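# Pack razor parts into their case and close it

## Task

Seat the razor handle, the razor head and the blade packet each in its own slot inside the razor case, then push the lid down until it is completely closed and remains closed by itself. At the end the case must lie flat on the table, and neither gripper may be in contact with the case or with any of the parts.

## Robot and tools

Robot: two arms, left_arm and right_arm, each with six joints and a parallel gripper. Everywhere (rows, results, per-joint lists) each arm's joints come in this order: waist, shoulder, elbow, wrist pitch, wrist yaw, wrist roll. Stated joint ranges in rad: waist -2.618 to 3.054, shoulder 0.000 to 3.142, elbow 0.000 to 3.142, wrist pitch -1.571 to 1.571, wrist yaw -1.571 to 1.571, wrist roll -2.094 to 2.094. A real end may sit up to 0.059 rad either side of these. Drives are cheap, with gear play; wrist joints are weaker.

Frame: one scene frame in metres. Origin at table-top height, halfway between the arms' nominal bases; +x points out across the table, +z up, and left_arm sits on the +y side (image left/right does not follow arm names). Reported hand positions can be somewhat off, more so at long reach. A gripper's fingers point along its own +z and close along its own y; end_effector_position is the point between the pads, roughly 1 cm behind the tips.

The row: every motion command uses rows of exactly 14 numbers covering both arms, even if one arm stays still: left_arm's 6 joint values then its opening, then right_arm's 6 joint values then its opening. Joint values are on a -1 to 1 scale and are offsets, not poses: they count from the Joint targets in effect when the action (or move) begins. One unit equals 1.202 rad at the waist, 1.258 shoulder, 1.238 elbow, 2.073 wrist pitch, 2.022 for wrist yaw and wrist roll. Sending the same offset again moves further. Sending 0 for all six joints of an arm re-commands its current targets. The opening value is absolute: +1 fully open, -1 closed. Writing 0 there is a real command (half open), so to leave a gripper alone repeat its present command (see Tool commands).

execute_actions(actions, cameras): actions is a list of actions; each action is a table of up to 15 rows, each row lasting one control step of 1/30 s; if fewer than 15 rows are given, the last one is held for the rest. All rows in an action count from the same starting targets. An action that would push any joint more than 0.059 rad beyond its stated end is rejected for both arms; if the first action fails this, or any action is malformed, the whole call is rejected. An empty list just reports state and images. cameras chooses images: omitted, null or ["all"] for all, [] for none; an unknown name voids the call.

move(target, speed, blend, opening_speed, blocking, cameras): target is one 14-number row, or a list of up to 15 rows differing only in joint offsets, all offsets counted from the same Joint targets. Joints travel together along paths (grippers trace curves), at least 0.5 s long; paths beyond 10 s stop early. speed is the top rate in rad/s of the joint with the farthest to go, 0.01 to 2 (default 0.5), one number or one per target. blend (rad) rounds corners in a list. opening_speed (0.2 or more, per second on the -1..1 scale) ramps the fingers; otherwise they are sent at once. blocking=false returns after about 0.5 s while motion continues; other motion commands are refused until you wait or stop. Moves do not avoid obstacles or the other arm. The result adds a move: line: done, off_target (resting with a joint over 0.035 rad from target), moving, held or fault, plus limits=held and the farthest-off joint per arm. Neither done nor off_target tells you about contact.

wait(seconds 0 to 10): arms hold their last command; a running move goes on. stop(): brakes a running move, needing room to do so. zoom_image(camera, region): camera is cam_left_wrist or cam_right_wrist; region [x0, y0, x1, y1] in pixels, at most 504 by 504, of that camera's latest image. finished_scene(scene): must be called twice in separate replies; the first only asks you to check, the second ends the scene for good.

Cameras: cam_left_wrist and cam_right_wrist, both 896x504, mounted on the wrists; calibration (K, distortion, T_world_to_cam) is given and slightly inexact, and images can lag while the arm moves.

Results: end_effector_position and end_effector_quat_wxyz per gripper; Joint positions and Joint velocities per arm (six joints, then pad gap in m, 0.094 fully open); Joint targets (the base for your next offsets); Joint torques (include the arm's weight, noisy, offset; joints 1-3 wrap sign beyond ±28 N m); grip_measured on the opening scale (reads slightly wide when empty, narrower than the part when squeezing hard); grip_effort_nm (negative closes, not a pad force). Lines to heed: joint sent to its limit; joint command not followed (clearance check altered targets, which does not keep grippers apart); MOTOR HOT at 75 °C, OVER-TEMPERATURE FAULT at 90 °C (that arm folds and idles for the scene), collapse at 100 °C.

Motion limits: each joint's target is kept within a fixed lead of its measured angle (0.202 waist, 0.258 shoulder, 0.238 elbow, 0.573 wrist pitch, 0.522 yaw and roll, rad), and targets putting the gripper over 100 mm from its measured place are scaled back, so big moves need several actions; tiny turns may not start.

Gripping: fingers go to the commanded opening; a little under the touch reading gives a light hold, about 0.11 below gives full force (about 50 to 62 N per pad). Release by commanding well above grip_measured. To end a push, command targets back past the current Joint positions.

Avoid: dropping parts or releasing moving ones, fast impacts, hard presses, arms colliding with each other, anything leaving the table, long stretched or stalled holds that heat motors. Brief tugs on held parts or pushes on loose ones may happen.

Each tool is called after "Emit:" by a JSON object that holds its "method" and its "body".

## Session

Excellent.

Emit:
{"method": "execute_actions", "body": {"actions": []}}

Scene clock: 0.00 s.
left_arm: end_effector_position=(+0.3707, +0.0618, +0.1803) grip_measured=+1.000 grip_effort_nm=n/a end_effector_quat_wxyz=(+0.174, +0.293, +0.865, -0.368) | right_arm: end_effector_position=(+0.3970, -0.2237, +0.2055) grip_measured=+1.000 grip_effort_nm=n/a end_effector_quat_wxyz=(-0.305, +0.668, -0.612, -0.293)
Joint names: [waist, shoulder, elbow, wrist pitch, wrist yaw, wrist roll]
Joint positions: left_arm=[-0.115 1.821 1.376 -0.893 0.812 0.452 0.094] | right_arm=[0.011 1.905 1.74 -1.399 -0.874 -1.626 0.094]
Joint velocities: left_arm=[-0.012 0.012 -0.002 -0.081 -0.022 0.007 0] | right_arm=[-0.002 -0.007 -0.002 0.11 -0.022 -0.066 0]
Joint torques (N m): no reading
Motor temperatures (°C): left_arm=[26 29 29 26 24 24 24] | right_arm=[24 23 26 24 23 24 25]
Heat: left arm: 29 °C; right arm: 26 °C.
Joint targets: left_arm=[-0.114 1.808 1.388 -0.891 0.831 0.462] | right_arm=[0.011 1.884 1.758 -1.396 -0.899 -1.632]
Tool commands: left_gripper/opening=+1.0 right_gripper/opening=+1.0
camera_calibration:
cam_left_wrist: T_world_to_cam=[[-0.661447, -0.529847, 0.530802, 0.183237], [-0.70064, 0.689036, -0.18529, 0.285358], [-0.267566, -0.49446, -0.826993, 0.370434], [0, 0, 0, 1]] pos_world=[0.42025, 0.0836303, 0.261958]
cam_right_wrist: T_world_to_cam=[[0.997103, 0.0666997, 0.0365522, -0.387277], [0.0759045, -0.903215, -0.422423, -0.105849], [0.00483906, 0.423973, -0.905662, 0.369996], [0, 0, 0, 1]] pos_world=[0.392399, -0.226642, 0.304534]

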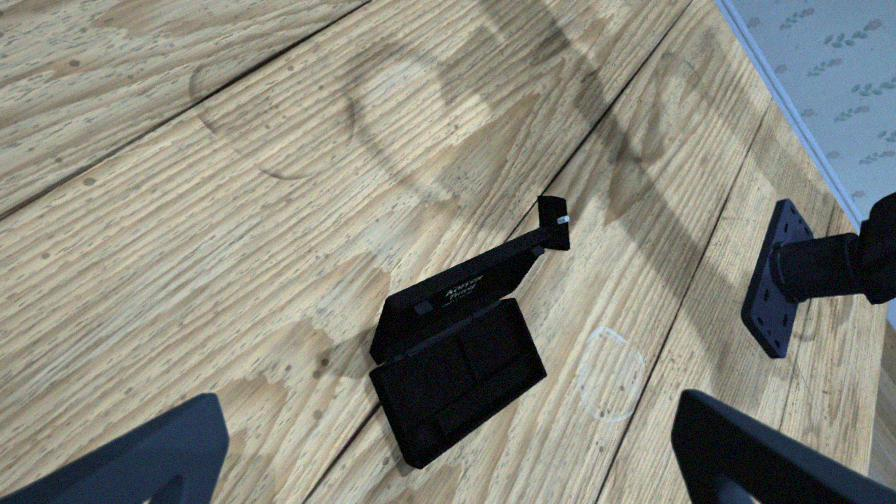

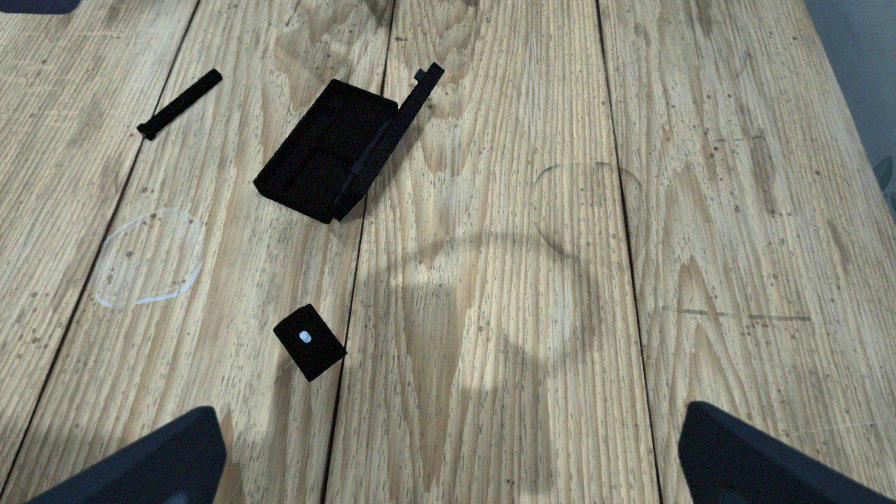

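Emit:
{"method": "move", "body": {"target": [-0.421,-0.417,0.13,-0.18,-0.411,0,-0.5,0,0,0,0,0,0,1], "speed": 0.8}}

Emit:
{"method": "move", "body": {"target": [0.7,0,0,0,0,0,-0.5,0,0,0,0,0,0,1], "speed": 0.8, "cameras": ["cam_left_wrist"]}}

Scene clock: 23.73 s.
left_arm: end_effector_position=(+0.2615, +0.0516, +0.3227) grip_measured=-0.499 grip_effort_nm=-0.076 end_effector_quat_wxyz=(+0.285, +0.490, +0.824, -0.022) | right_arm: end_effector_position=(+0.3970, -0.2237, +0.2055) grip_measured=+1.000 grip_effort_nm=-0.002 end_effector_quat_wxyz=(-0.305, +0.668, -0.612, -0.293)
Joint names: [waist, shoulder, elbow, wrist pitch, wrist yaw, wrist roll]
Joint positions: left_arm=[-0.623 1.289 1.516 -1.219 0.004 0.464 0.024] | right_arm=[0.011 1.905 1.74 -1.399 -0.874 -1.626 0.094]
Joint velocities: left_arm=[-0.002 -0.012 -0.002 0.007 -0.007 -0.022 0] | right_arm=[0.022 0.007 -0.027 -0.007 0.051 -0.007 0]
Joint torques (N m): left_arm=[-0.42 -4.59 9.24 0.95 -0.13 0.1] | right_arm=[0.01 -9.96 6.26 0.47 -0.73 -0.04]
Motor temperatures (°C): left_arm=[26 32 30 27 24 24 24] | right_arm=[24 29 27 24 24 24 25]
Heat: left arm: 32 °C; right arm: 29 °C.
Joint targets: left_arm=[-0.620 1.283 1.549 -1.264 0.000 0.462] | right_arm=[0.011 1.884 1.758 -1.396 -0.899 -1.632]
move: off_target (left_arm); left_arm: the wrist pitch is farthest, 0.046 rad from its target
camera_calibration:
cam_left_wrist: T_world_to_cam=[[-0.840268, -0.485611, -0.241105, 0.323597], [-0.487083, 0.871449, -0.0576744, 0.135772], [0.238118, 0.0689759, -0.968784, 0.338311], [0, 0, 0, 1]] pos_world=[0.257482, 0.0154885, 0.413602]
cam_right_wrist: T_world_to_cam=[[0.997103, 0.0666997, 0.0365522, -0.387277], [0.0759045, -0.903215, -0.422423, -0.105849], [0.00483906, 0.423973, -0.905662, 0.369996], [0, 0, 0, 1]] pos_world=[0.392399, -0.226642, 0.304534]

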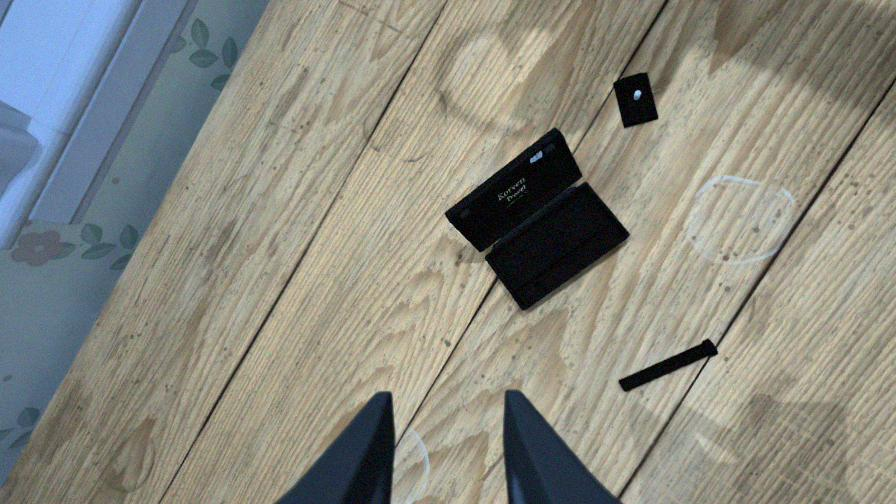

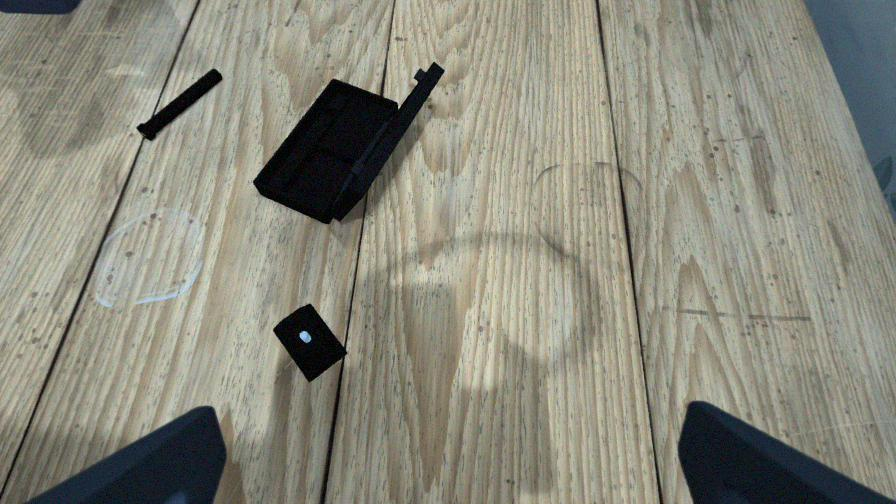

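Scene clock: 25.23 s.
left_arm: end_effector_position=(+0.3071, +0.3017, +0.3227) grip_measured=-0.499 grip_effort_nm=-0.071 end_effector_quat_wxyz=(+0.268, +0.106, +0.952, +0.100) | right_arm: end_effector_position=(+0.3970, -0.2237, +0.2055) grip_measured=+1.000 grip_effort_nm=0.002 end_effector_quat_wxyz=(-0.305, +0.668, -0.612, -0.293)
Joint names: [waist, shoulder, elbow, wrist pitch, wrist yaw, wrist roll]
Joint positions: left_arm=[0.226 1.289 1.516 -1.219 -0.002 0.464 0.024] | right_arm=[0.011 1.905 1.74 -1.399 -0.874 -1.626 0.094]
Joint velocities: left_arm=[-0.007 -0.007 -0.012 -0.007 0.051 -0.051 0.001] | right_arm=[-0.002 0.007 0.002 0.051 0.037 -0.037 0]
Joint torques (N m): left_arm=[0.12 -4.67 9.21 0.95 -0.07 0.09] | right_arm=[0.02 -9.95 6.26 0.46 -0.73 -0.03]
Motor temperatures (°C): left_arm=[26 32 30 27 24 24 24] | right_arm=[24 29 27 24 24 24 25]
Heat: left arm: 32 °C; right arm: 29 °C.
Joint targets: left_arm=[0.221 1.283 1.549 -1.264 0.000 0.462] | right_arm=[0.011 1.884 1.758 -1.396 -0.899 -1.632]
move: off_target (left_arm); left_arm: the wrist pitch is farthest, 0.045 rad from its target
camera_calibration:
cam_left_wrist: T_world_to_cam=[[-0.188461, -0.950871, -0.245614, 0.425038], [-0.976583, 0.207876, -0.0554332, 0.289817], [0.103767, 0.229415, -0.967781, 0.302729], [0, 0, 0, 1]] pos_world=[0.33172, 0.27446, 0.413436]
Images, in order (width x height): cam_left_wrist 896x504.

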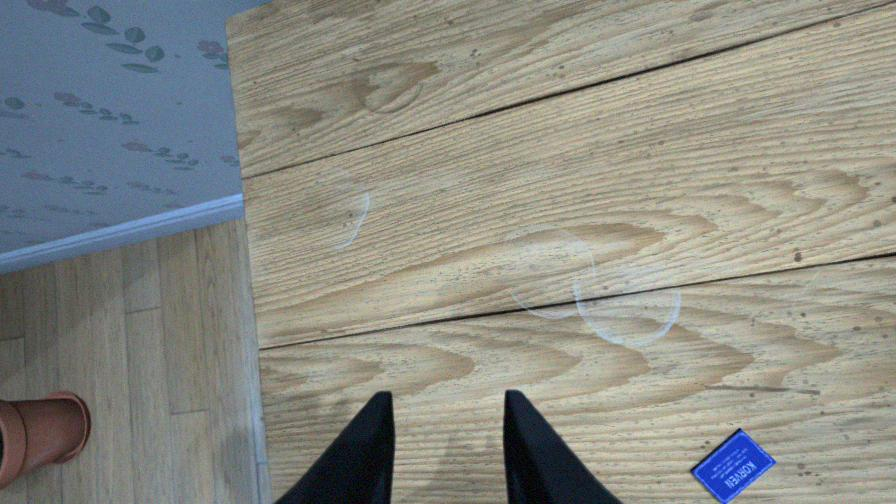

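Emit:
{"method": "move", "body": {"target": [-0.73,0.176,-0.391,0.271,0,-0.2,-0.5,0,0,0,0,0,0,1], "speed": 0.8, "cameras": ["cam_left_wrist"]}}

Emit:
{"method": "zoom_image", "body": {"camera": "cam_left_wrist", "region": [330, 80, 630, 380]}}

Scene clock: 51.13 s.
left_arm: end_effector_position=(+0.2854, +0.0179, +0.1510) grip_measured=-0.499 grip_effort_nm=-0.076 end_effector_quat_wxyz=(+0.189, +0.346, +0.917, -0.055) | right_arm: end_effector_position=(+0.3970, -0.2237, +0.2055) grip_measured=+1.000 grip_effort_nm=0.002 end_effector_quat_wxyz=(-0.305, +0.668, -0.612, -0.293)
Joint names: [waist, shoulder, elbow, wrist pitch, wrist yaw, wrist roll]
Joint positions: left_arm=[-0.667 1.507 1.08 -0.748 -0.004 0.072 0.024] | right_arm=[0.011 1.905 1.74 -1.399 -0.874 -1.626 0.094]
Joint velocities: left_arm=[-0.007 -0.007 -0.012 -0.022 -0.022 0.037 0] | right_arm=[0.027 0.007 0.002 -0.051 -0.066 0.022 0]
Joint torques (N m): left_arm=[0.42 -7.04 5.68 1.63 -0.04 -0.08] | right_arm=[0.02 -9.98 6.26 0.46 -0.72 -0.03]
Motor temperatures (°C): left_arm=[26 30 30 27 24 24 24] | right_arm=[24 32 28 24 24 24 25]
Heat: left arm: 30 °C; right arm: 32 °C.
Joint targets: left_arm=[-0.656 1.504 1.065 -0.702 0.000 0.058] | right_arm=[0.011 1.884 1.758 -1.396 -0.899 -1.632]
move: off_target (left_arm); left_arm: the wrist pitch is farthest, 0.045 rad from its target
camera_calibration:
cam_left_wrist: T_world_to_cam=[[-0.685449, -0.727701, -0.0247324, 0.2134], [-0.727435, 0.682934, 0.0666232, 0.220152], [-0.0315912, 0.063658, -0.997472, 0.250058], [0, 0, 0, 1]] pos_world=[0.314321, -0.0109767, 0.240036]
Images, in order (width x height): cam_left_wrist 896x504.

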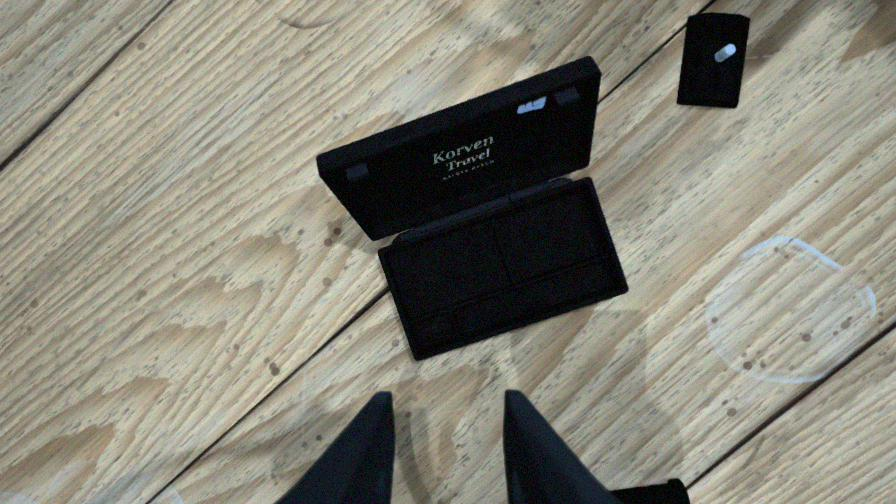

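Scaled by 1.680 from the camera's 896x504 image, which has a finer 1280x720 frame.

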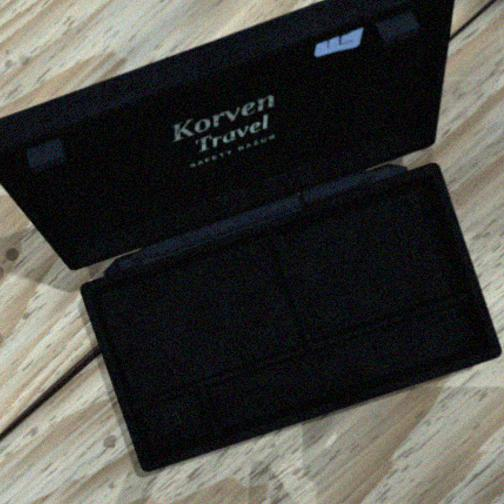

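Emit:
{"method": "zoom_image", "body": {"camera": "cam_left_wrist", "region": [420, 230, 640, 360]}}

Scaled by 2.291 from the camera's 896x504 image, which has a finer 1280x720 frame.

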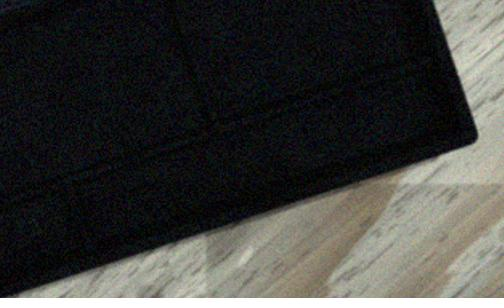

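Emit:
{"method": "move", "body": {"target": [-0.116,0.3,0.5,-0.2,0,-0.03,0.0,0,0,0,0,0,0,1], "cameras": [], "speed": 0.8}}

Emit:
{"method": "move", "body": {"target": [-0.116,0.499,0.522,-0.119,0,-0.038,0.0,0,0,0,0,0,0,1], "cameras": ["cam_left_wrist"]}}

Scene clock: 82.73 s.
left_arm: end_effector_position=(+0.3007, -0.0638, +0.1767) grip_measured=-0.001 grip_effort_nm=0.066 end_effector_quat_wxyz=(+0.116, +0.385, +0.914, -0.046) | right_arm: end_effector_position=(+0.3970, -0.2237, +0.2055) grip_measured=+1.000 grip_effort_nm=0.002 end_effector_quat_wxyz=(-0.305, +0.668, -0.612, -0.293)
Joint names: [waist, shoulder, elbow, wrist pitch, wrist yaw, wrist roll]
Joint positions: left_arm=[-0.802 1.872 1.639 -1.087 -0.002 0.01 0.047] | right_arm=[0.011 1.905 1.74 -1.399 -0.874 -1.626 0.094]
Joint velocities: left_arm=[-0.022 0.012 -0.002 -0.051 -0.022 -0.037 0] | right_arm=[-0.017 0.002 0.002 0.022 -0.037 -0.022 0]
Joint torques (N m): left_arm=[-0.14 -9.65 10.61 0.49 -0.05 -0.05] | right_arm=[0.06 -9.91 6.27 0.47 -0.74 -0.03]
Motor temperatures (°C): left_arm=[26 30 30 28 24 24 24] | right_arm=[24 33 28 24 24 24 25]
Heat: left arm: 30 °C; right arm: 33 °C.
Joint targets: left_arm=[-0.796 1.882 1.684 -1.116 0.000 -0.003] | right_arm=[0.011 1.884 1.758 -1.396 -0.899 -1.632]
move: off_target (left_arm); left_arm: the elbow is farthest, 0.045 rad from its target
No camera images: "cameras" was empty.

Scene clock: 84.07 s.
left_arm: end_effector_position=(+0.3138, -0.1385, +0.1232) grip_measured=-0.001 grip_effort_nm=0.061 end_effector_quat_wxyz=(+0.055, +0.407, +0.911, -0.029) | right_arm: end_effector_position=(+0.3970, -0.2237, +0.2055) grip_measured=+1.000 grip_effort_nm=0.002 end_effector_quat_wxyz=(-0.305, +0.668, -0.612, -0.293)
Joint names: [waist, shoulder, elbow, wrist pitch, wrist yaw, wrist roll]
Joint positions: left_arm=[-0.891 2.287 2.076 -1.235 0.004 -0.036 0.047] | right_arm=[0.011 1.905 1.74 -1.399 -0.874 -1.626 0.094]
Joint velocities: left_arm=[0.002 -0.002 0.002 0.066 0.081 -0.081 0] | right_arm=[0.002 -0.007 -0.012 -0.007 0.022 0.007 0]
Joint torques (N m): left_arm=[0.25 -15.39 6.68 0.53 0 0.03] | right_arm=[-0.02 -9.92 6.27 0.46 -0.74 -0.02]
Motor temperatures (°C): left_arm=[26 30 30 28 24 24 24] | right_arm=[24 33 28 24 24 24 25]
Heat: left arm: 30 °C; right arm: 33 °C.
Joint targets: left_arm=[-0.881 2.270 2.077 -1.233 0.003 -0.042] | right_arm=[0.011 1.884 1.758 -1.396 -0.899 -1.632]
move: held (left_arm; a check stopped the path); limits=held; left_arm: the elbow is farthest, 0.254 rad from its target
joint command not followed: on one or more control steps a check withheld the commanded joint targets of the left arm, and it was not sent them on those steps.
cause: the commanded joint targets, or the way to them, would bring a part of the robot too close to another arm (this arm's wrist (the part past the wrist pitch) and the right arm's wrist camera, at the place that arm is still heading or pushing toward).
camera_calibration:
cam_left_wrist: T_world_to_cam=[[-0.768381, -0.639505, 0.0249834, 0.150509], [-0.597343, 0.730641, 0.330674, 0.282667], [-0.229721, 0.23916, -0.943414, 0.312942], [0, 0, 0, 1]] pos_world=[0.356387, -0.18512, 0.198004]
Images, in order (width x height): cam_left_wrist 896x504.

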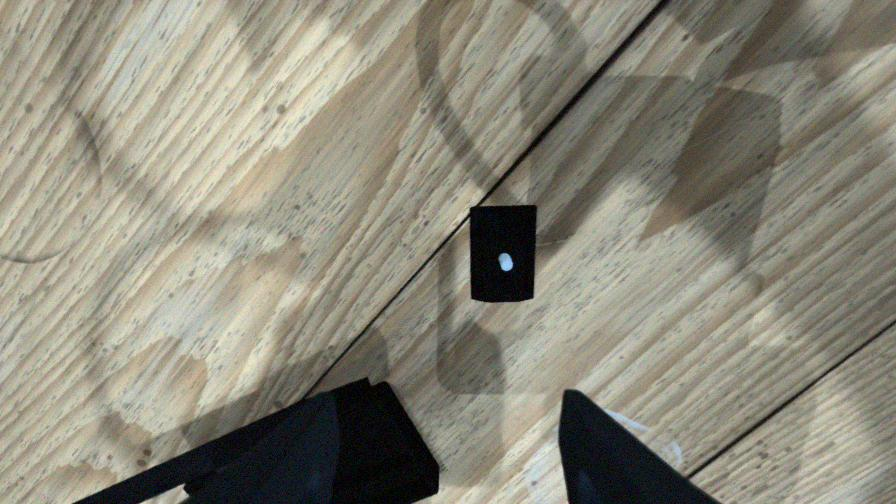

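Emit:
{"method": "move", "body": {"target": [0,0,0,0,0,0,0.0,-0.864,-0.703,-0.773,0,0.4486,0.785,1], "speed": 0.8, "cameras": ["cam_left_wrist"]}}

Scene clock: 94.37 s.
left_arm: end_effector_position=(+0.3142, -0.1381, +0.1232) grip_measured=-0.001 grip_effort_nm=0.056 end_effector_quat_wxyz=(+0.055, +0.407, +0.911, -0.028) | right_arm: end_effector_position=(+0.1085, -0.4774, +0.1063) grip_measured=+1.000 grip_effort_nm=-0.022 end_effector_quat_wxyz=(-0.017, +0.455, +0.890, +0.007)
Joint names: [waist, shoulder, elbow, wrist pitch, wrist yaw, wrist roll]
Joint positions: left_arm=[-0.891 2.287 2.076 -1.235 0.001 -0.036 0.047] | right_arm=[-1.027 1.02 0.811 -1.399 0.005 -0.063 0.094]
Joint velocities: left_arm=[-0.002 0.017 -0.012 0.037 -0.051 -0.007 -0.001] | right_arm=[0.022 -0.007 -0.012 -0.007 0.007 -0.007 0]
Joint torques (N m): left_arm=[0.2 -15.23 6.57 0.55 -0.01 0.02] | right_arm=[-0.43 -1.88 3.85 0.38 0.09 0.07]
Motor temperatures (°C): left_arm=[26 32 30 28 24 24 24] | right_arm=[24 33 28 24 24 24 25]
Heat: left arm: 32 °C; right arm: 33 °C.
Joint targets: left_arm=[-0.881 2.270 2.077 -1.233 0.003 -0.042] | right_arm=[-1.028 0.999 0.801 -1.396 0.008 -0.045]
move: done
camera_calibration:
cam_left_wrist: T_world_to_cam=[[-0.768194, -0.639842, 0.0219398, 0.151325], [-0.598393, 0.72977, 0.3307, 0.282869], [-0.227607, 0.240913, -0.943481, 0.31254], [0, 0, 0, 1]] pos_world=[0.35665, -0.1849, 0.19801]
Images, in order (width x height): cam_left_wrist 896x504.

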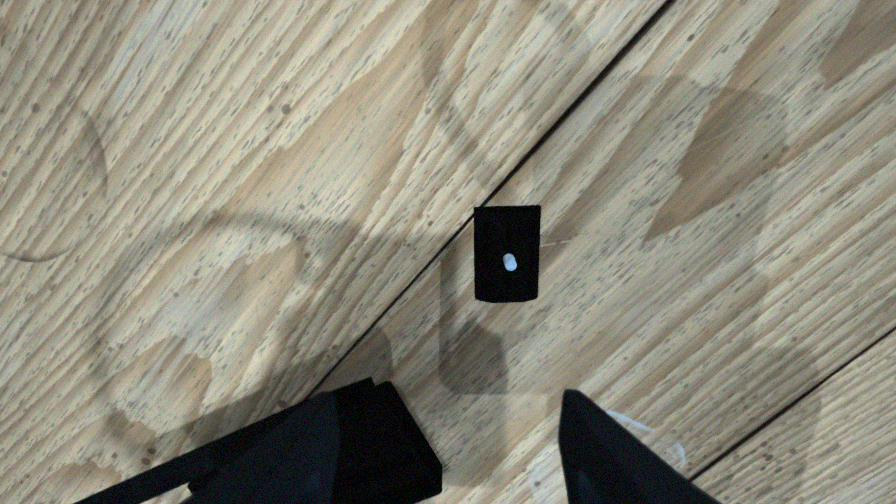

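Emit:
{"method": "move", "body": {"target": [-0.045,0.19,0.181,-0.053,0,-0.02,0,0,0,0,0,0,0,1], "cameras": ["cam_left_wrist"]}}

Scene clock: 120.27 s.
left_arm: end_effector_position=(+0.2993, -0.1605, +0.0727) grip_measured=-0.001 grip_effort_nm=0.066 end_effector_quat_wxyz=(+0.000, +0.417, +0.909, -0.002) | right_arm: end_effector_position=(+0.1085, -0.4774, +0.1063) grip_measured=+1.000 grip_effort_nm=-0.027 end_effector_quat_wxyz=(-0.017, +0.456, +0.890, +0.007)
Joint names: [waist, shoulder, elbow, wrist pitch, wrist yaw, wrist roll]
Joint positions: left_arm=[-0.943 2.501 2.26 -1.327 0.004 -0.068 0.047] | right_arm=[-1.027 1.02 0.811 -1.399 0.005 -0.062 0.094]
Joint velocities: left_arm=[-0.002 -0.007 -0.007 -0.022 -0.066 0.022 -0.001] | right_arm=[0.012 -0.012 -0.017 0.066 -0.066 0.037 0]
Joint torques (N m): left_arm=[0.02 -14.54 9.84 0.06 -0.04 -0.05] | right_arm=[-0.47 -1.88 3.88 0.39 0.08 0.08]
Motor temperatures (°C): left_arm=[26 33 30 27 24 24 24] | right_arm=[24 28 27 24 24 24 25]
Heat: left arm: 33 °C; right arm: 28 °C.
Joint targets: left_arm=[-0.935 2.509 2.301 -1.343 0.003 -0.082] | right_arm=[-1.028 0.999 0.801 -1.396 0.008 -0.045]
move: off_target (left_arm); left_arm: the elbow is farthest, 0.041 rad from its target
camera_calibration:
cam_left_wrist: T_world_to_cam=[[-0.779083, -0.626421, 0.0250242, 0.131838], [-0.553273, 0.705784, 0.442447, 0.281451], [-0.294819, 0.330858, -0.896446, 0.29808], [0, 0, 0, 1]] pos_world=[0.346312, -0.214679, 0.139387]
Images, in order (width x height): cam_left_wrist 896x504.

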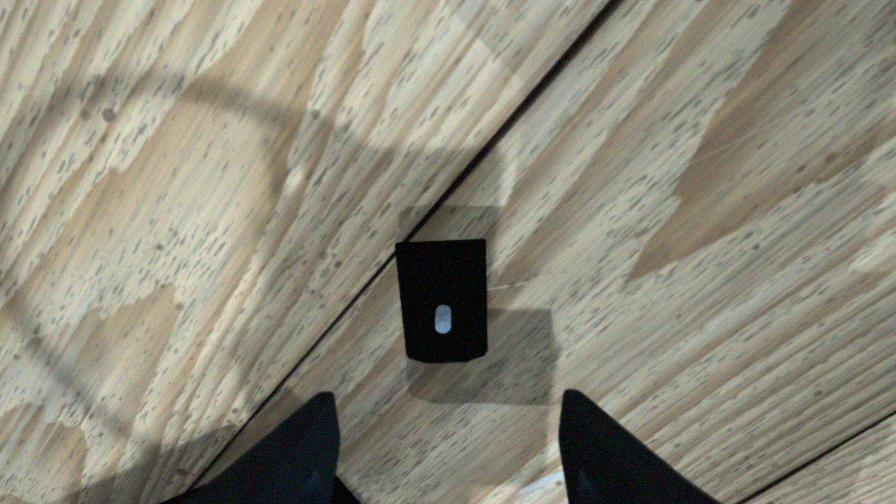

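Emit:
{"method": "move", "body": {"target": [0.002,-0.005,-0.172,0.092,0,0,0,0,0,0,0,0,0,1], "cameras": ["cam_left_wrist"]}}

Scene clock: 140.40 s.
left_arm: end_effector_position=(+0.2958, -0.1563, +0.0334) grip_measured=-0.001 grip_effort_nm=0.066 end_effector_quat_wxyz=(-0.004, +0.416, +0.909, -0.001) | right_arm: end_effector_position=(+0.1085, -0.4774, +0.1063) grip_measured=+1.000 grip_effort_nm=-0.022 end_effector_quat_wxyz=(-0.017, +0.456, +0.890, +0.007)
Joint names: [waist, shoulder, elbow, wrist pitch, wrist yaw, wrist roll]
Joint positions: left_arm=[-0.943 2.501 2.103 -1.18 0.006 -0.069 0.047] | right_arm=[-1.027 1.02 0.811 -1.399 0.005 -0.062 0.094]
Joint velocities: left_arm=[-0.007 -0.022 -0.012 -0.022 -0.037 0.022 0.001] | right_arm=[-0.012 -0.007 -0.002 -0.022 -0.037 -0.022 0]
Joint torques (N m): left_arm=[0.28 -14.9 5.11 0.54 -0.03 -0.05] | right_arm=[-0.47 -1.89 3.89 0.37 0.08 0.08]
Motor temperatures (°C): left_arm=[26 35 31 27 24 24 24] | right_arm=[24 26 27 24 24 24 25]
Heat: left arm: 35 °C; right arm: 27 °C.
Joint targets: left_arm=[-0.933 2.503 2.088 -1.152 0.003 -0.082] | right_arm=[-1.028 0.999 0.801 -1.396 0.008 -0.045]
move: done
camera_calibration:
cam_left_wrist: T_world_to_cam=[[-0.777947, -0.627783, 0.0262318, 0.132142], [-0.55134, 0.702053, 0.450717, 0.29257], [-0.301368, 0.336171, -0.892282, 0.263092], [0, 0, 0, 1]] pos_world=[0.343393, -0.210887, 0.0994198]
Images, in order (width x height): cam_left_wrist 896x504.

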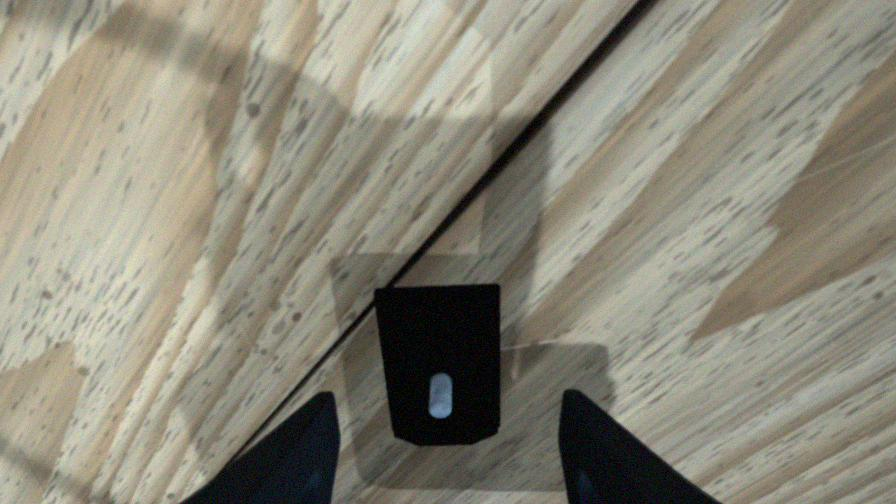

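Emit:
{"method": "move", "body": {"target": [0.002,-0.002,-0.056,0.032,0,0,0,0,0,0,0,0,0,1], "cameras": ["cam_left_wrist"]}}

Emit:
{"method": "move", "body": {"target": [0,0,0,0,0,0,-0.65,0,0,0,0,0,0,1], "opening_speed": 0.7, "cameras": ["cam_left_wrist"]}}

Scene clock: 151.30 s.
left_arm: end_effector_position=(+0.2937, -0.1534, +0.0167) grip_measured=-0.001 grip_effort_nm=0.066 end_effector_quat_wxyz=(-0.005, +0.416, +0.909, -0.001) | right_arm: end_effector_position=(+0.1085, -0.4774, +0.1063) grip_measured=+1.000 grip_effort_nm=-0.022 end_effector_quat_wxyz=(-0.017, +0.456, +0.890, +0.007)
Joint names: [waist, shoulder, elbow, wrist pitch, wrist yaw, wrist roll]
Joint positions: left_arm=[-0.943 2.501 2.036 -1.114 0.006 -0.069 0.047] | right_arm=[-1.027 1.02 0.811 -1.399 0.005 -0.062 0.094]
Joint velocities: left_arm=[0.007 0.002 0.002 0.022 0.007 0.007 0] | right_arm=[0.012 0.012 -0.012 0.007 -0.081 -0.037 0]
Joint torques (N m): left_arm=[0.44 -14.98 4.83 0.51 -0.04 -0.04] | right_arm=[-0.44 -1.85 3.84 0.36 0.08 0.08]
Motor temperatures (°C): left_arm=[26 35 30 27 24 24 24] | right_arm=[24 26 27 24 24 24 25]
Heat: left arm: 35 °C; right arm: 27 °C.
Joint targets: left_arm=[-0.931 2.500 2.019 -1.086 0.003 -0.082] | right_arm=[-1.028 0.999 0.801 -1.396 0.008 -0.045]
move: done
camera_calibration:
cam_left_wrist: T_world_to_cam=[[-0.777923, -0.627815, 0.0261768, 0.132699], [-0.550925, 0.701499, 0.452085, 0.296652], [-0.302189, 0.337266, -0.891591, 0.246957], [0, 0, 0, 1]] pos_world=[0.34129, -0.208081, 0.082599]
Images, in order (width x height): cam_left_wrist 896x504.

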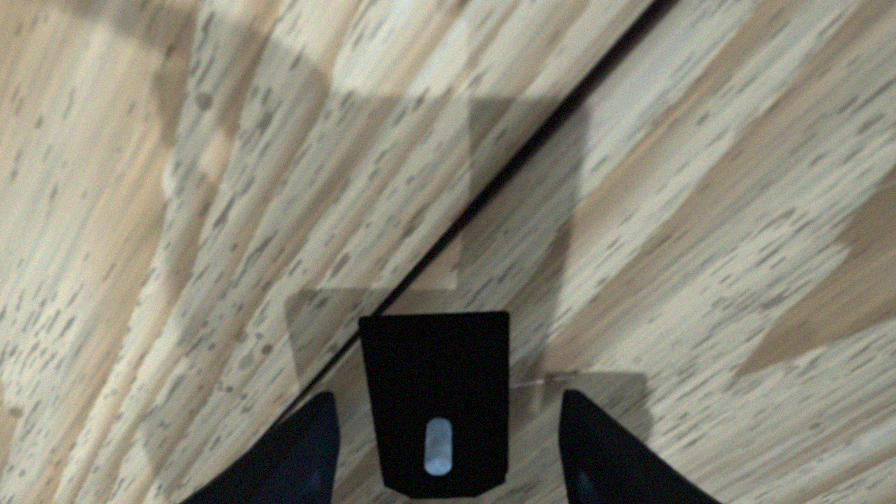

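Scene clock: 152.47 s.
left_arm: end_effector_position=(+0.2941, -0.1541, +0.0167) grip_measured=-0.515 grip_effort_nm=-0.989 end_effector_quat_wxyz=(-0.004, +0.416, +0.909, -0.001) | right_arm: end_effector_position=(+0.1085, -0.4774, +0.1063) grip_measured=+1.000 grip_effort_nm=-0.022 end_effector_quat_wxyz=(-0.017, +0.456, +0.890, +0.007)
Joint names: [waist, shoulder, elbow, wrist pitch, wrist yaw, wrist roll]
Joint positions: left_arm=[-0.943 2.501 2.036 -1.111 0.006 -0.069 0.023] | right_arm=[-1.027 1.02 0.811 -1.399 0.005 -0.062 0.094]
Joint velocities: left_arm=[0.022 -0.007 0.017 -0.066 0.051 -0.022 -0.001] | right_arm=[-0.007 0.007 0.007 -0.037 0.007 -0.022 0]
Joint torques (N m): left_arm=[0.44 -15.1 4.89 0.55 -0.03 -0.04] | right_arm=[-0.47 -1.94 3.86 0.39 0.09 0.08]
Motor temperatures (°C): left_arm=[26 35 30 27 24 24 24] | right_arm=[24 26 27 24 24 24 25]
Heat: left arm: 35 °C; right arm: 27 °C.
Joint targets: left_arm=[-0.931 2.500 2.019 -1.086 0.003 -0.082] | right_arm=[-1.028 0.999 0.801 -1.396 0.008 -0.045]
move: done
camera_calibration:
cam_left_wrist: T_world_to_cam=[[-0.777971, -0.62775, 0.0262867, 0.132694], [-0.551754, 0.702605, 0.449347, 0.297795], [-0.300547, 0.335075, -0.89297, 0.246499], [0, 0, 0, 1]] pos_world=[0.341626, -0.208529, 0.0828148]
Images, in order (width x height): cam_left_wrist 896x504.

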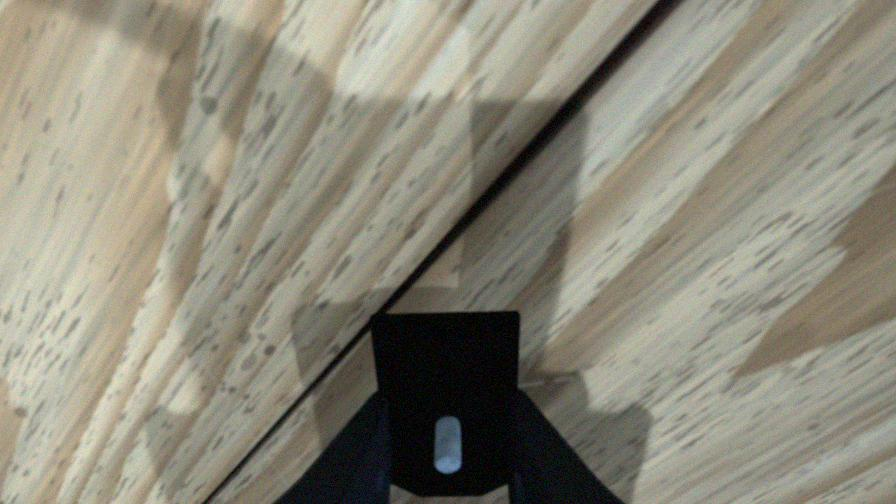

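Emit:
{"method": "move", "body": {"target": [[0,-0.032,0.244,-0.152,0,0,-0.65,0,0,0,0,0,0,1],[0.130,-0.331,-0.363,0.015,0,0.657,-0.65,0,0,0,0,0,0,1]], "speed": [0.4,0.7], "blend": [0.05,0], "cameras": ["cam_left_wrist"]}}

Scene clock: 172.10 s.
left_arm: end_effector_position=(+0.2923, -0.0399, +0.0656) grip_measured=-0.519 grip_effort_nm=-1.033 end_effector_quat_wxyz=(-0.021, +0.839, +0.544, -0.003) | right_arm: end_effector_position=(+0.1085, -0.4774, +0.1063) grip_measured=+1.000 grip_effort_nm=-0.022 end_effector_quat_wxyz=(-0.017, +0.456, +0.890, +0.007)
Joint names: [waist, shoulder, elbow, wrist pitch, wrist yaw, wrist roll]
Joint positions: left_arm=[-0.774 2.125 1.587 -1.074 -0.004 1.233 0.023] | right_arm=[-1.027 1.02 0.811 -1.399 0.005 -0.062 0.094]
Joint velocities: left_arm=[-0.007 0.002 -0.002 -0.051 0.022 -0.037 -0.001] | right_arm=[0.007 0.012 -0.007 -0.051 -0.007 -0.007 0]
Joint torques (N m): left_arm=[0.42 -15.56 4.78 0.35 -0.03 0.11] | right_arm=[-0.46 -1.88 3.89 0.38 0.07 0.07]
Motor temperatures (°C): left_arm=[26 35 30 27 24 24 24] | right_arm=[24 25 27 24 24 24 25]
Heat: left arm: 35 °C; right arm: 27 °C.
Joint targets: left_arm=[-0.774 2.084 1.570 -1.054 0.003 1.246] | right_arm=[-1.028 0.999 0.801 -1.396 0.008 -0.045]
move: off_target (left_arm); left_arm: the shoulder is farthest, 0.041 rad from its target
camera_calibration:
cam_left_wrist: T_world_to_cam=[[-0.896992, 0.437997, 0.059697, 0.276759], [0.414424, 0.786247, 0.458332, -0.0851077], [0.153811, 0.43586, -0.886774, 0.122176], [0, 0, 0, 1]] pos_world=[0.26473, -0.107556, 0.130828]
Images, in order (width x height): cam_left_wrist 896x504.

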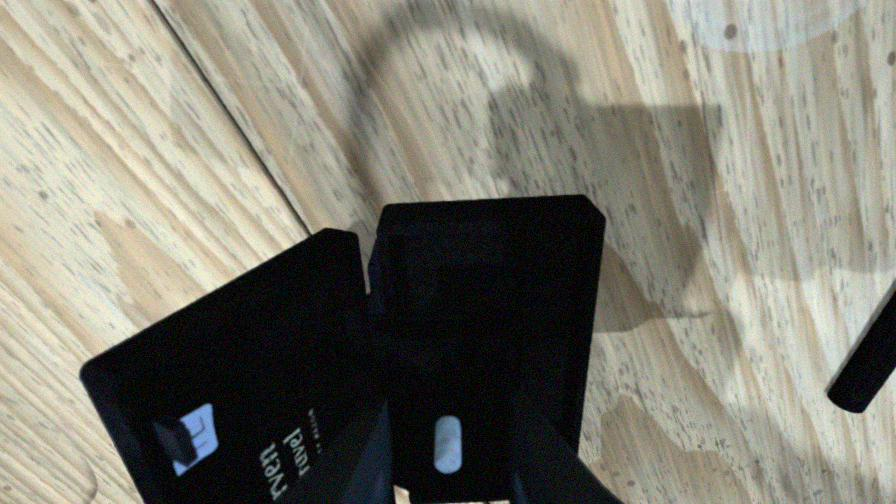

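Emit:
{"method": "zoom_image", "body": {"camera": "cam_left_wrist", "region": [320, 170, 660, 504]}}

Scaled by 1.482 from the camera's 896x504 image, which has a finer 1280x720 frame.

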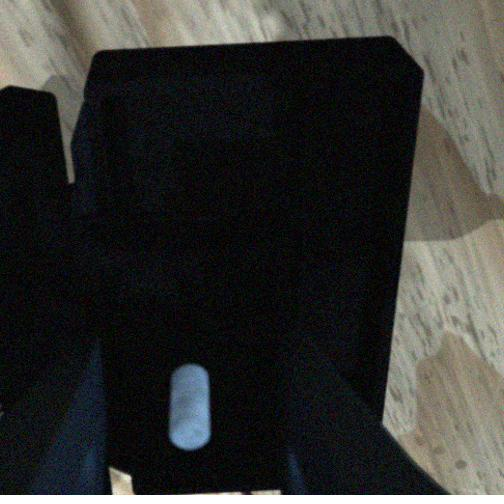

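Emit:
{"method": "move", "body": {"target": [-0.013,0.031,-0.036,0.04,0,-0.015,-0.65,0,0,0,0,0,0,1], "cameras": ["cam_left_wrist"]}}

Emit:
{"method": "zoom_image", "body": {"camera": "cam_left_wrist", "region": [320, 170, 660, 504]}}

Scene clock: 197.63 s.
left_arm: end_effector_position=(+0.2956, -0.0446, +0.0548) grip_measured=-0.519 grip_effort_nm=-1.033 end_effector_quat_wxyz=(-0.003, +0.839, +0.544, +0.001) | right_arm: end_effector_position=(+0.1085, -0.4774, +0.1063) grip_measured=+1.000 grip_effort_nm=-0.022 end_effector_quat_wxyz=(-0.017, +0.456, +0.890, +0.007)
Joint names: [waist, shoulder, elbow, wrist pitch, wrist yaw, wrist roll]
Joint positions: left_arm=[-0.777 2.125 1.542 -0.993 -0.004 1.23 0.023] | right_arm=[-1.027 1.02 0.811 -1.399 0.005 -0.062 0.094]
Joint velocities: left_arm=[0.012 0.012 0.002 -0.051 -0.037 0.022 0.001] | right_arm=[-0.007 -0.002 -0.012 -0.037 -0.022 -0.022 0]
Joint torques (N m): left_arm=[-0.47 -12.22 4.77 0.42 -0.03 -0.05] | right_arm=[-0.5 -1.89 3.89 0.39 0.08 0.08]
Motor temperatures (°C): left_arm=[26 34 29 27 24 24 25] | right_arm=[24 25 27 24 24 24 25]
Heat: left arm: 34 °C; right arm: 27 °C.
Joint targets: left_arm=[-0.790 2.123 1.525 -0.972 0.003 1.216] | right_arm=[-1.028 0.999 0.801 -1.396 0.008 -0.045]
move: done
camera_calibration:
cam_left_wrist: T_world_to_cam=[[-0.898119, 0.439065, 0.024592, 0.284701], [0.402293, 0.797743, 0.449185, -0.073138], [0.177603, 0.413314, -0.8931, 0.106414], [0, 0, 0, 1]] pos_world=[0.266218, -0.110639, 0.12089]
Images, in order (width x height): cam_left_wrist 896x504.

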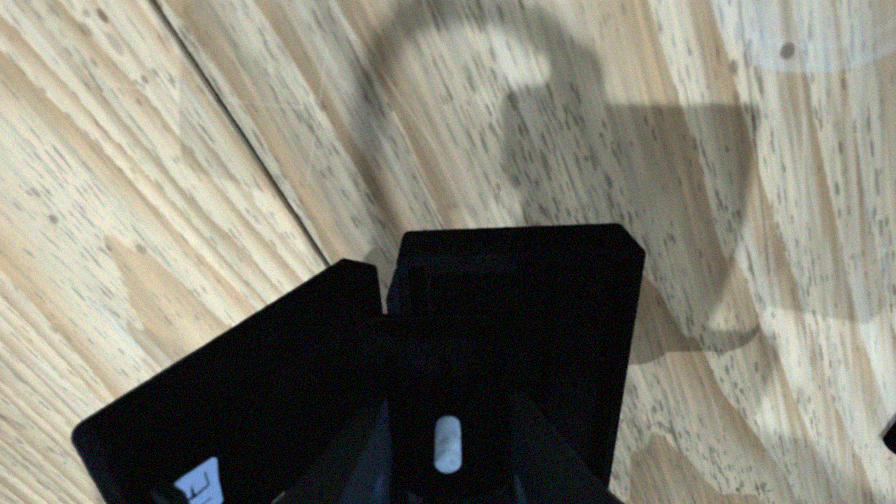

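Scaled by 1.482 from the camera's 896x504 image, which has a finer 1280x720 frame.

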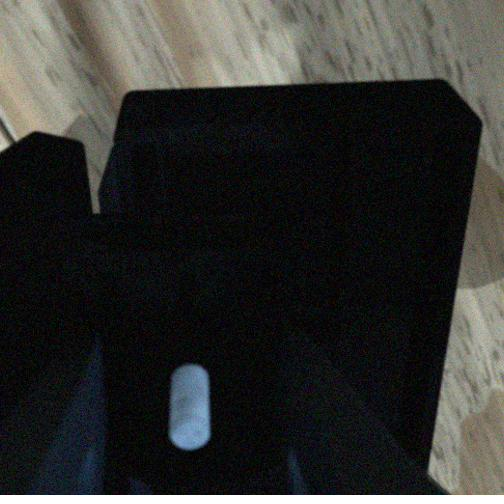

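Emit:
{"method": "move", "body": {"target": [-0.009,0,-0.074,0.047,0,0,-0.65,0,0,0,0,0,0,1], "cameras": ["cam_left_wrist"]}}

Emit:
{"method": "zoom_image", "body": {"camera": "cam_left_wrist", "region": [320, 170, 660, 504]}}

Scene clock: 214.80 s.
left_arm: end_effector_position=(+0.2859, -0.0428, +0.0329) grip_measured=-0.519 grip_effort_nm=-1.033 end_effector_quat_wxyz=(-0.001, +0.843, +0.539, +0.002) | right_arm: end_effector_position=(+0.1085, -0.4774, +0.1063) grip_measured=+1.000 grip_effort_nm=-0.022 end_effector_quat_wxyz=(-0.017, +0.456, +0.890, +0.007)
Joint names: [waist, shoulder, elbow, wrist pitch, wrist yaw, wrist roll]
Joint positions: left_arm=[-0.791 2.125 1.448 -0.896 -0.004 1.228 0.023] | right_arm=[-1.027 1.02 0.811 -1.399 0.005 -0.062 0.094]
Joint velocities: left_arm=[0.017 -0.002 0.012 -0.051 0.007 0.051 -0.001] | right_arm=[-0.012 -0.002 -0.022 -0.007 -0.007 0.037 0]
Joint torques (N m): left_arm=[-0.5 -11.95 4.67 0.47 -0.04 -0.03] | right_arm=[-0.43 -1.92 3.85 0.38 0.09 0.08]
Motor temperatures (°C): left_arm=[26 33 29 27 24 24 25] | right_arm=[24 25 27 23 24 24 25]
Heat: left arm: 33 °C; right arm: 27 °C.
Joint targets: left_arm=[-0.801 2.123 1.434 -0.874 0.003 1.216] | right_arm=[-1.028 0.999 0.801 -1.396 0.008 -0.045]
move: done
camera_calibration:
cam_left_wrist: T_world_to_cam=[[-0.892714, 0.450103, 0.0216623, 0.274826], [0.411065, 0.793709, 0.448387, -0.0635522], [0.184627, 0.409186, -0.893577, 0.0857114], [0, 0, 0, 1]] pos_world=[0.255641, -0.10833, 0.0991323]
Images, in order (width x height): cam_left_wrist 896x504.

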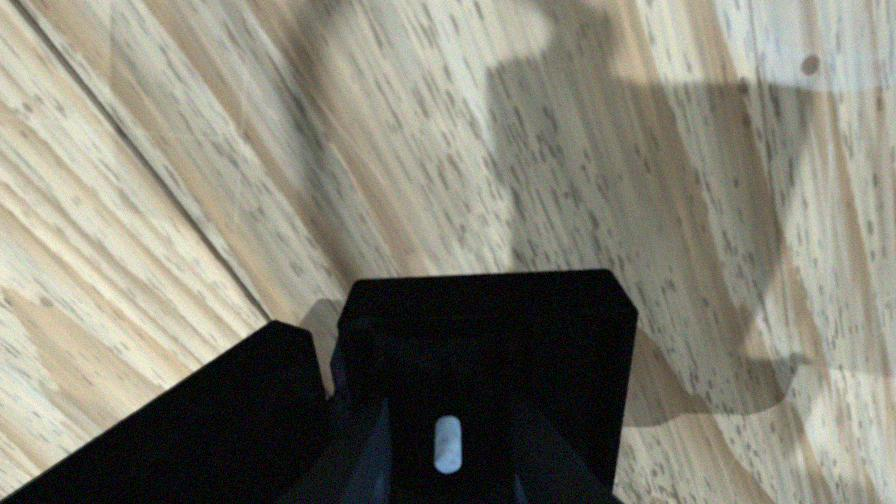

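Scaled by 1.482 from the camera's 896x504 image, which has a finer 1280x720 frame.

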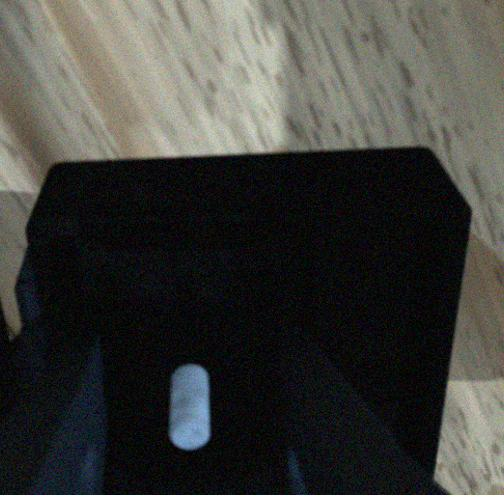

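Emit:
{"method": "move", "body": {"target": [0.012,0.011,-0.014,0.013,0,0,-0.65,0,0,0,0,0,0,1], "speed": 0.15, "cameras": ["cam_left_wrist"]}}

Emit:
{"method": "zoom_image", "body": {"camera": "cam_left_wrist", "region": [320, 170, 660, 504]}}

Scene clock: 230.23 s.
left_arm: end_effector_position=(+0.2862, -0.0431, +0.0305) grip_measured=-0.519 grip_effort_nm=-1.033 end_effector_quat_wxyz=(+0.002, +0.843, +0.539, +0.002) | right_arm: end_effector_position=(+0.1085, -0.4774, +0.1063) grip_measured=+1.000 grip_effort_nm=-0.027 end_effector_quat_wxyz=(-0.017, +0.456, +0.890, +0.007)
Joint names: [waist, shoulder, elbow, wrist pitch, wrist yaw, wrist roll]
Joint positions: left_arm=[-0.791 2.125 1.438 -0.88 -0.004 1.228 0.023] | right_arm=[-1.027 1.02 0.811 -1.399 0.005 -0.062 0.094]
Joint velocities: left_arm=[0.002 -0.002 -0.007 0.007 0.022 0.037 0] | right_arm=[0.007 -0.007 -0.007 0.051 -0.022 -0.022 0]
Joint torques (N m): left_arm=[0.34 -10.84 4.07 0.62 -0.04 -0.05] | right_arm=[-0.49 -1.89 3.88 0.38 0.08 0.08]
Motor temperatures (°C): left_arm=[26 33 29 27 24 24 25] | right_arm=[24 25 27 23 24 24 25]
Heat: left arm: 33 °C; right arm: 27 °C.
Joint targets: left_arm=[-0.786 2.137 1.416 -0.847 0.003 1.216] | right_arm=[-1.028 0.999 0.801 -1.396 0.008 -0.045]
move: done
camera_calibration:
cam_left_wrist: T_world_to_cam=[[-0.892796, 0.450183, 0.0158177, 0.275435], [0.409105, 0.795633, 0.446768, -0.0616645], [0.188543, 0.405344, -0.89451, 0.0823228], [0, 0, 0, 1]] pos_world=[0.255613, -0.108303, 0.0968315]
Images, in order (width x height): cam_left_wrist 896x504.

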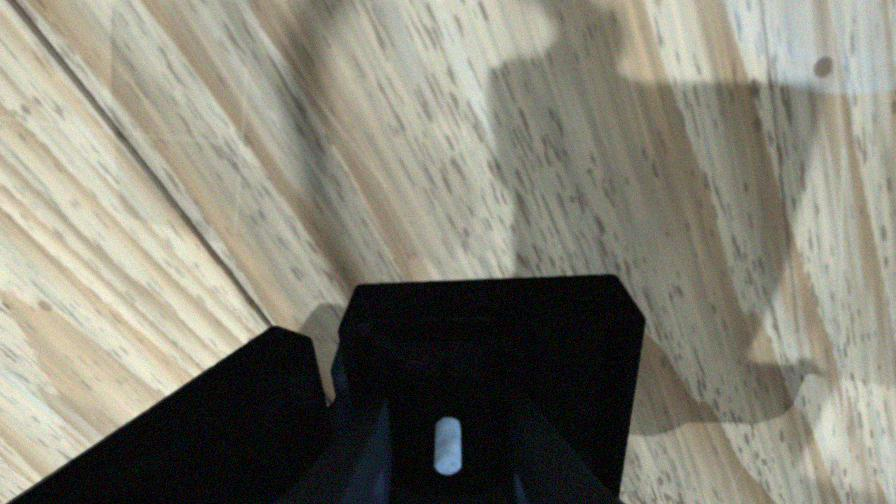

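Scaled by 1.482 from the camera's 896x504 image, which has a finer 1280x720 frame.

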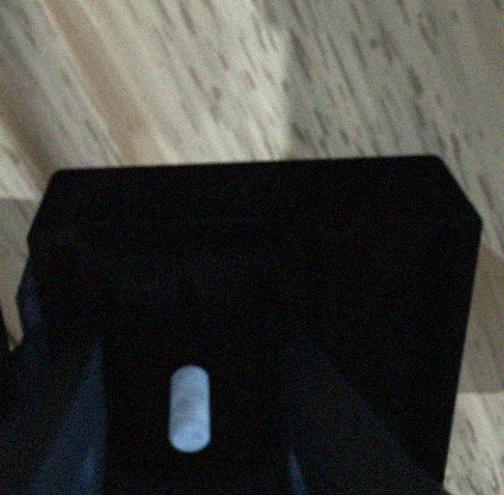

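Emit:
{"method": "move", "body": {"target": [0.009,0.009,-0.02,0.01,0,0,-0.65,0,0,0,0,0,0,1], "speed": 0.15, "cameras": ["cam_left_wrist"]}}

Emit:
{"method": "zoom_image", "body": {"camera": "cam_left_wrist", "region": [320, 170, 660, 504]}}

Scene clock: 235.33 s.
left_arm: end_effector_position=(+0.2861, -0.0426, +0.0274) grip_measured=-0.520 grip_effort_nm=-1.043 end_effector_quat_wxyz=(+0.006, +0.840, +0.542, -0.005) | right_arm: end_effector_position=(+0.1085, -0.4774, +0.1063) grip_measured=+1.000 grip_effort_nm=-0.022 end_effector_quat_wxyz=(-0.017, +0.456, +0.890, +0.007)
Joint names: [waist, shoulder, elbow, wrist pitch, wrist yaw, wrist roll]
Joint positions: left_arm=[-0.784 2.125 1.424 -0.861 0.012 1.228 0.023] | right_arm=[-1.027 1.02 0.811 -1.399 0.005 -0.062 0.094]
Joint velocities: left_arm=[-0.012 -0.012 -0.002 -0.007 0.007 0.022 0] | right_arm=[0.012 -0.007 -0.007 -0.007 0.125 0.037 0]
Joint torques (N m): left_arm=[0.39 -9.94 3.18 0.68 -0.06 -0.03] | right_arm=[-0.46 -1.89 3.93 0.38 0.09 0.08]
Motor temperatures (°C): left_arm=[26 33 29 27 24 24 25] | right_arm=[24 25 27 23 24 24 25]
Heat: left arm: 33 °C; right arm: 27 °C.
Joint targets: left_arm=[-0.776 2.148 1.391 -0.826 0.003 1.216] | right_arm=[-1.028 0.999 0.801 -1.396 0.008 -0.045]
move: done
camera_calibration:
cam_left_wrist: T_world_to_cam=[[-0.896061, 0.443639, 0.0160921, 0.275835], [0.406301, 0.804962, 0.432385, -0.0589812], [0.178869, 0.393981, -0.901546, 0.0818586], [0, 0, 0, 1]] pos_world=[0.256488, -0.107144, 0.0948631]
Images, in order (width x height): cam_left_wrist 896x504.

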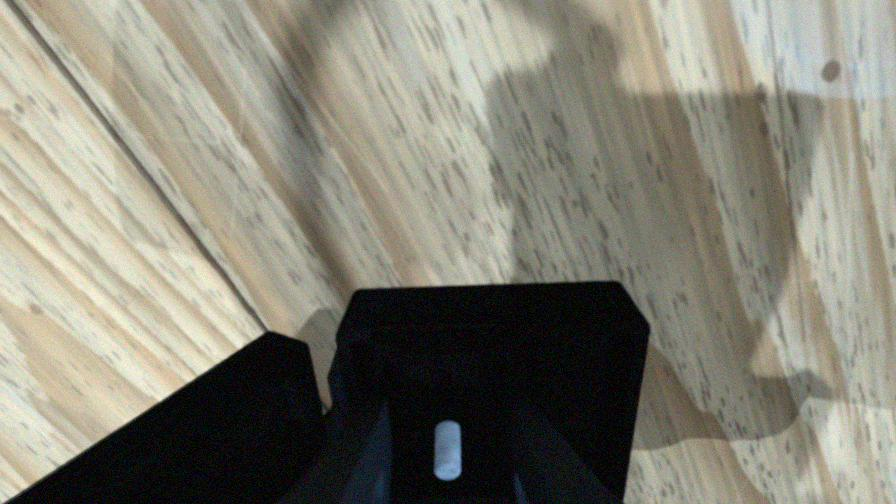

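Scaled by 1.482 from the camera's 896x504 image, which has a finer 1280x720 frame.

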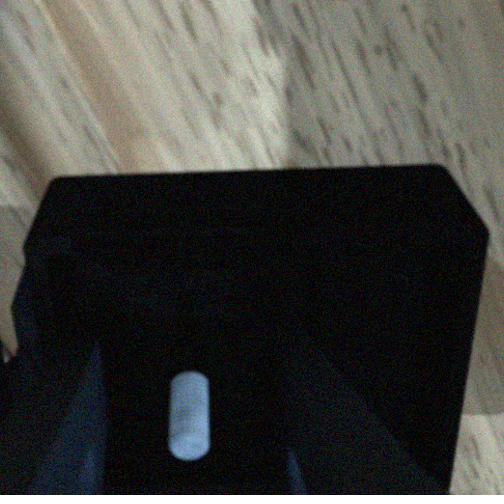

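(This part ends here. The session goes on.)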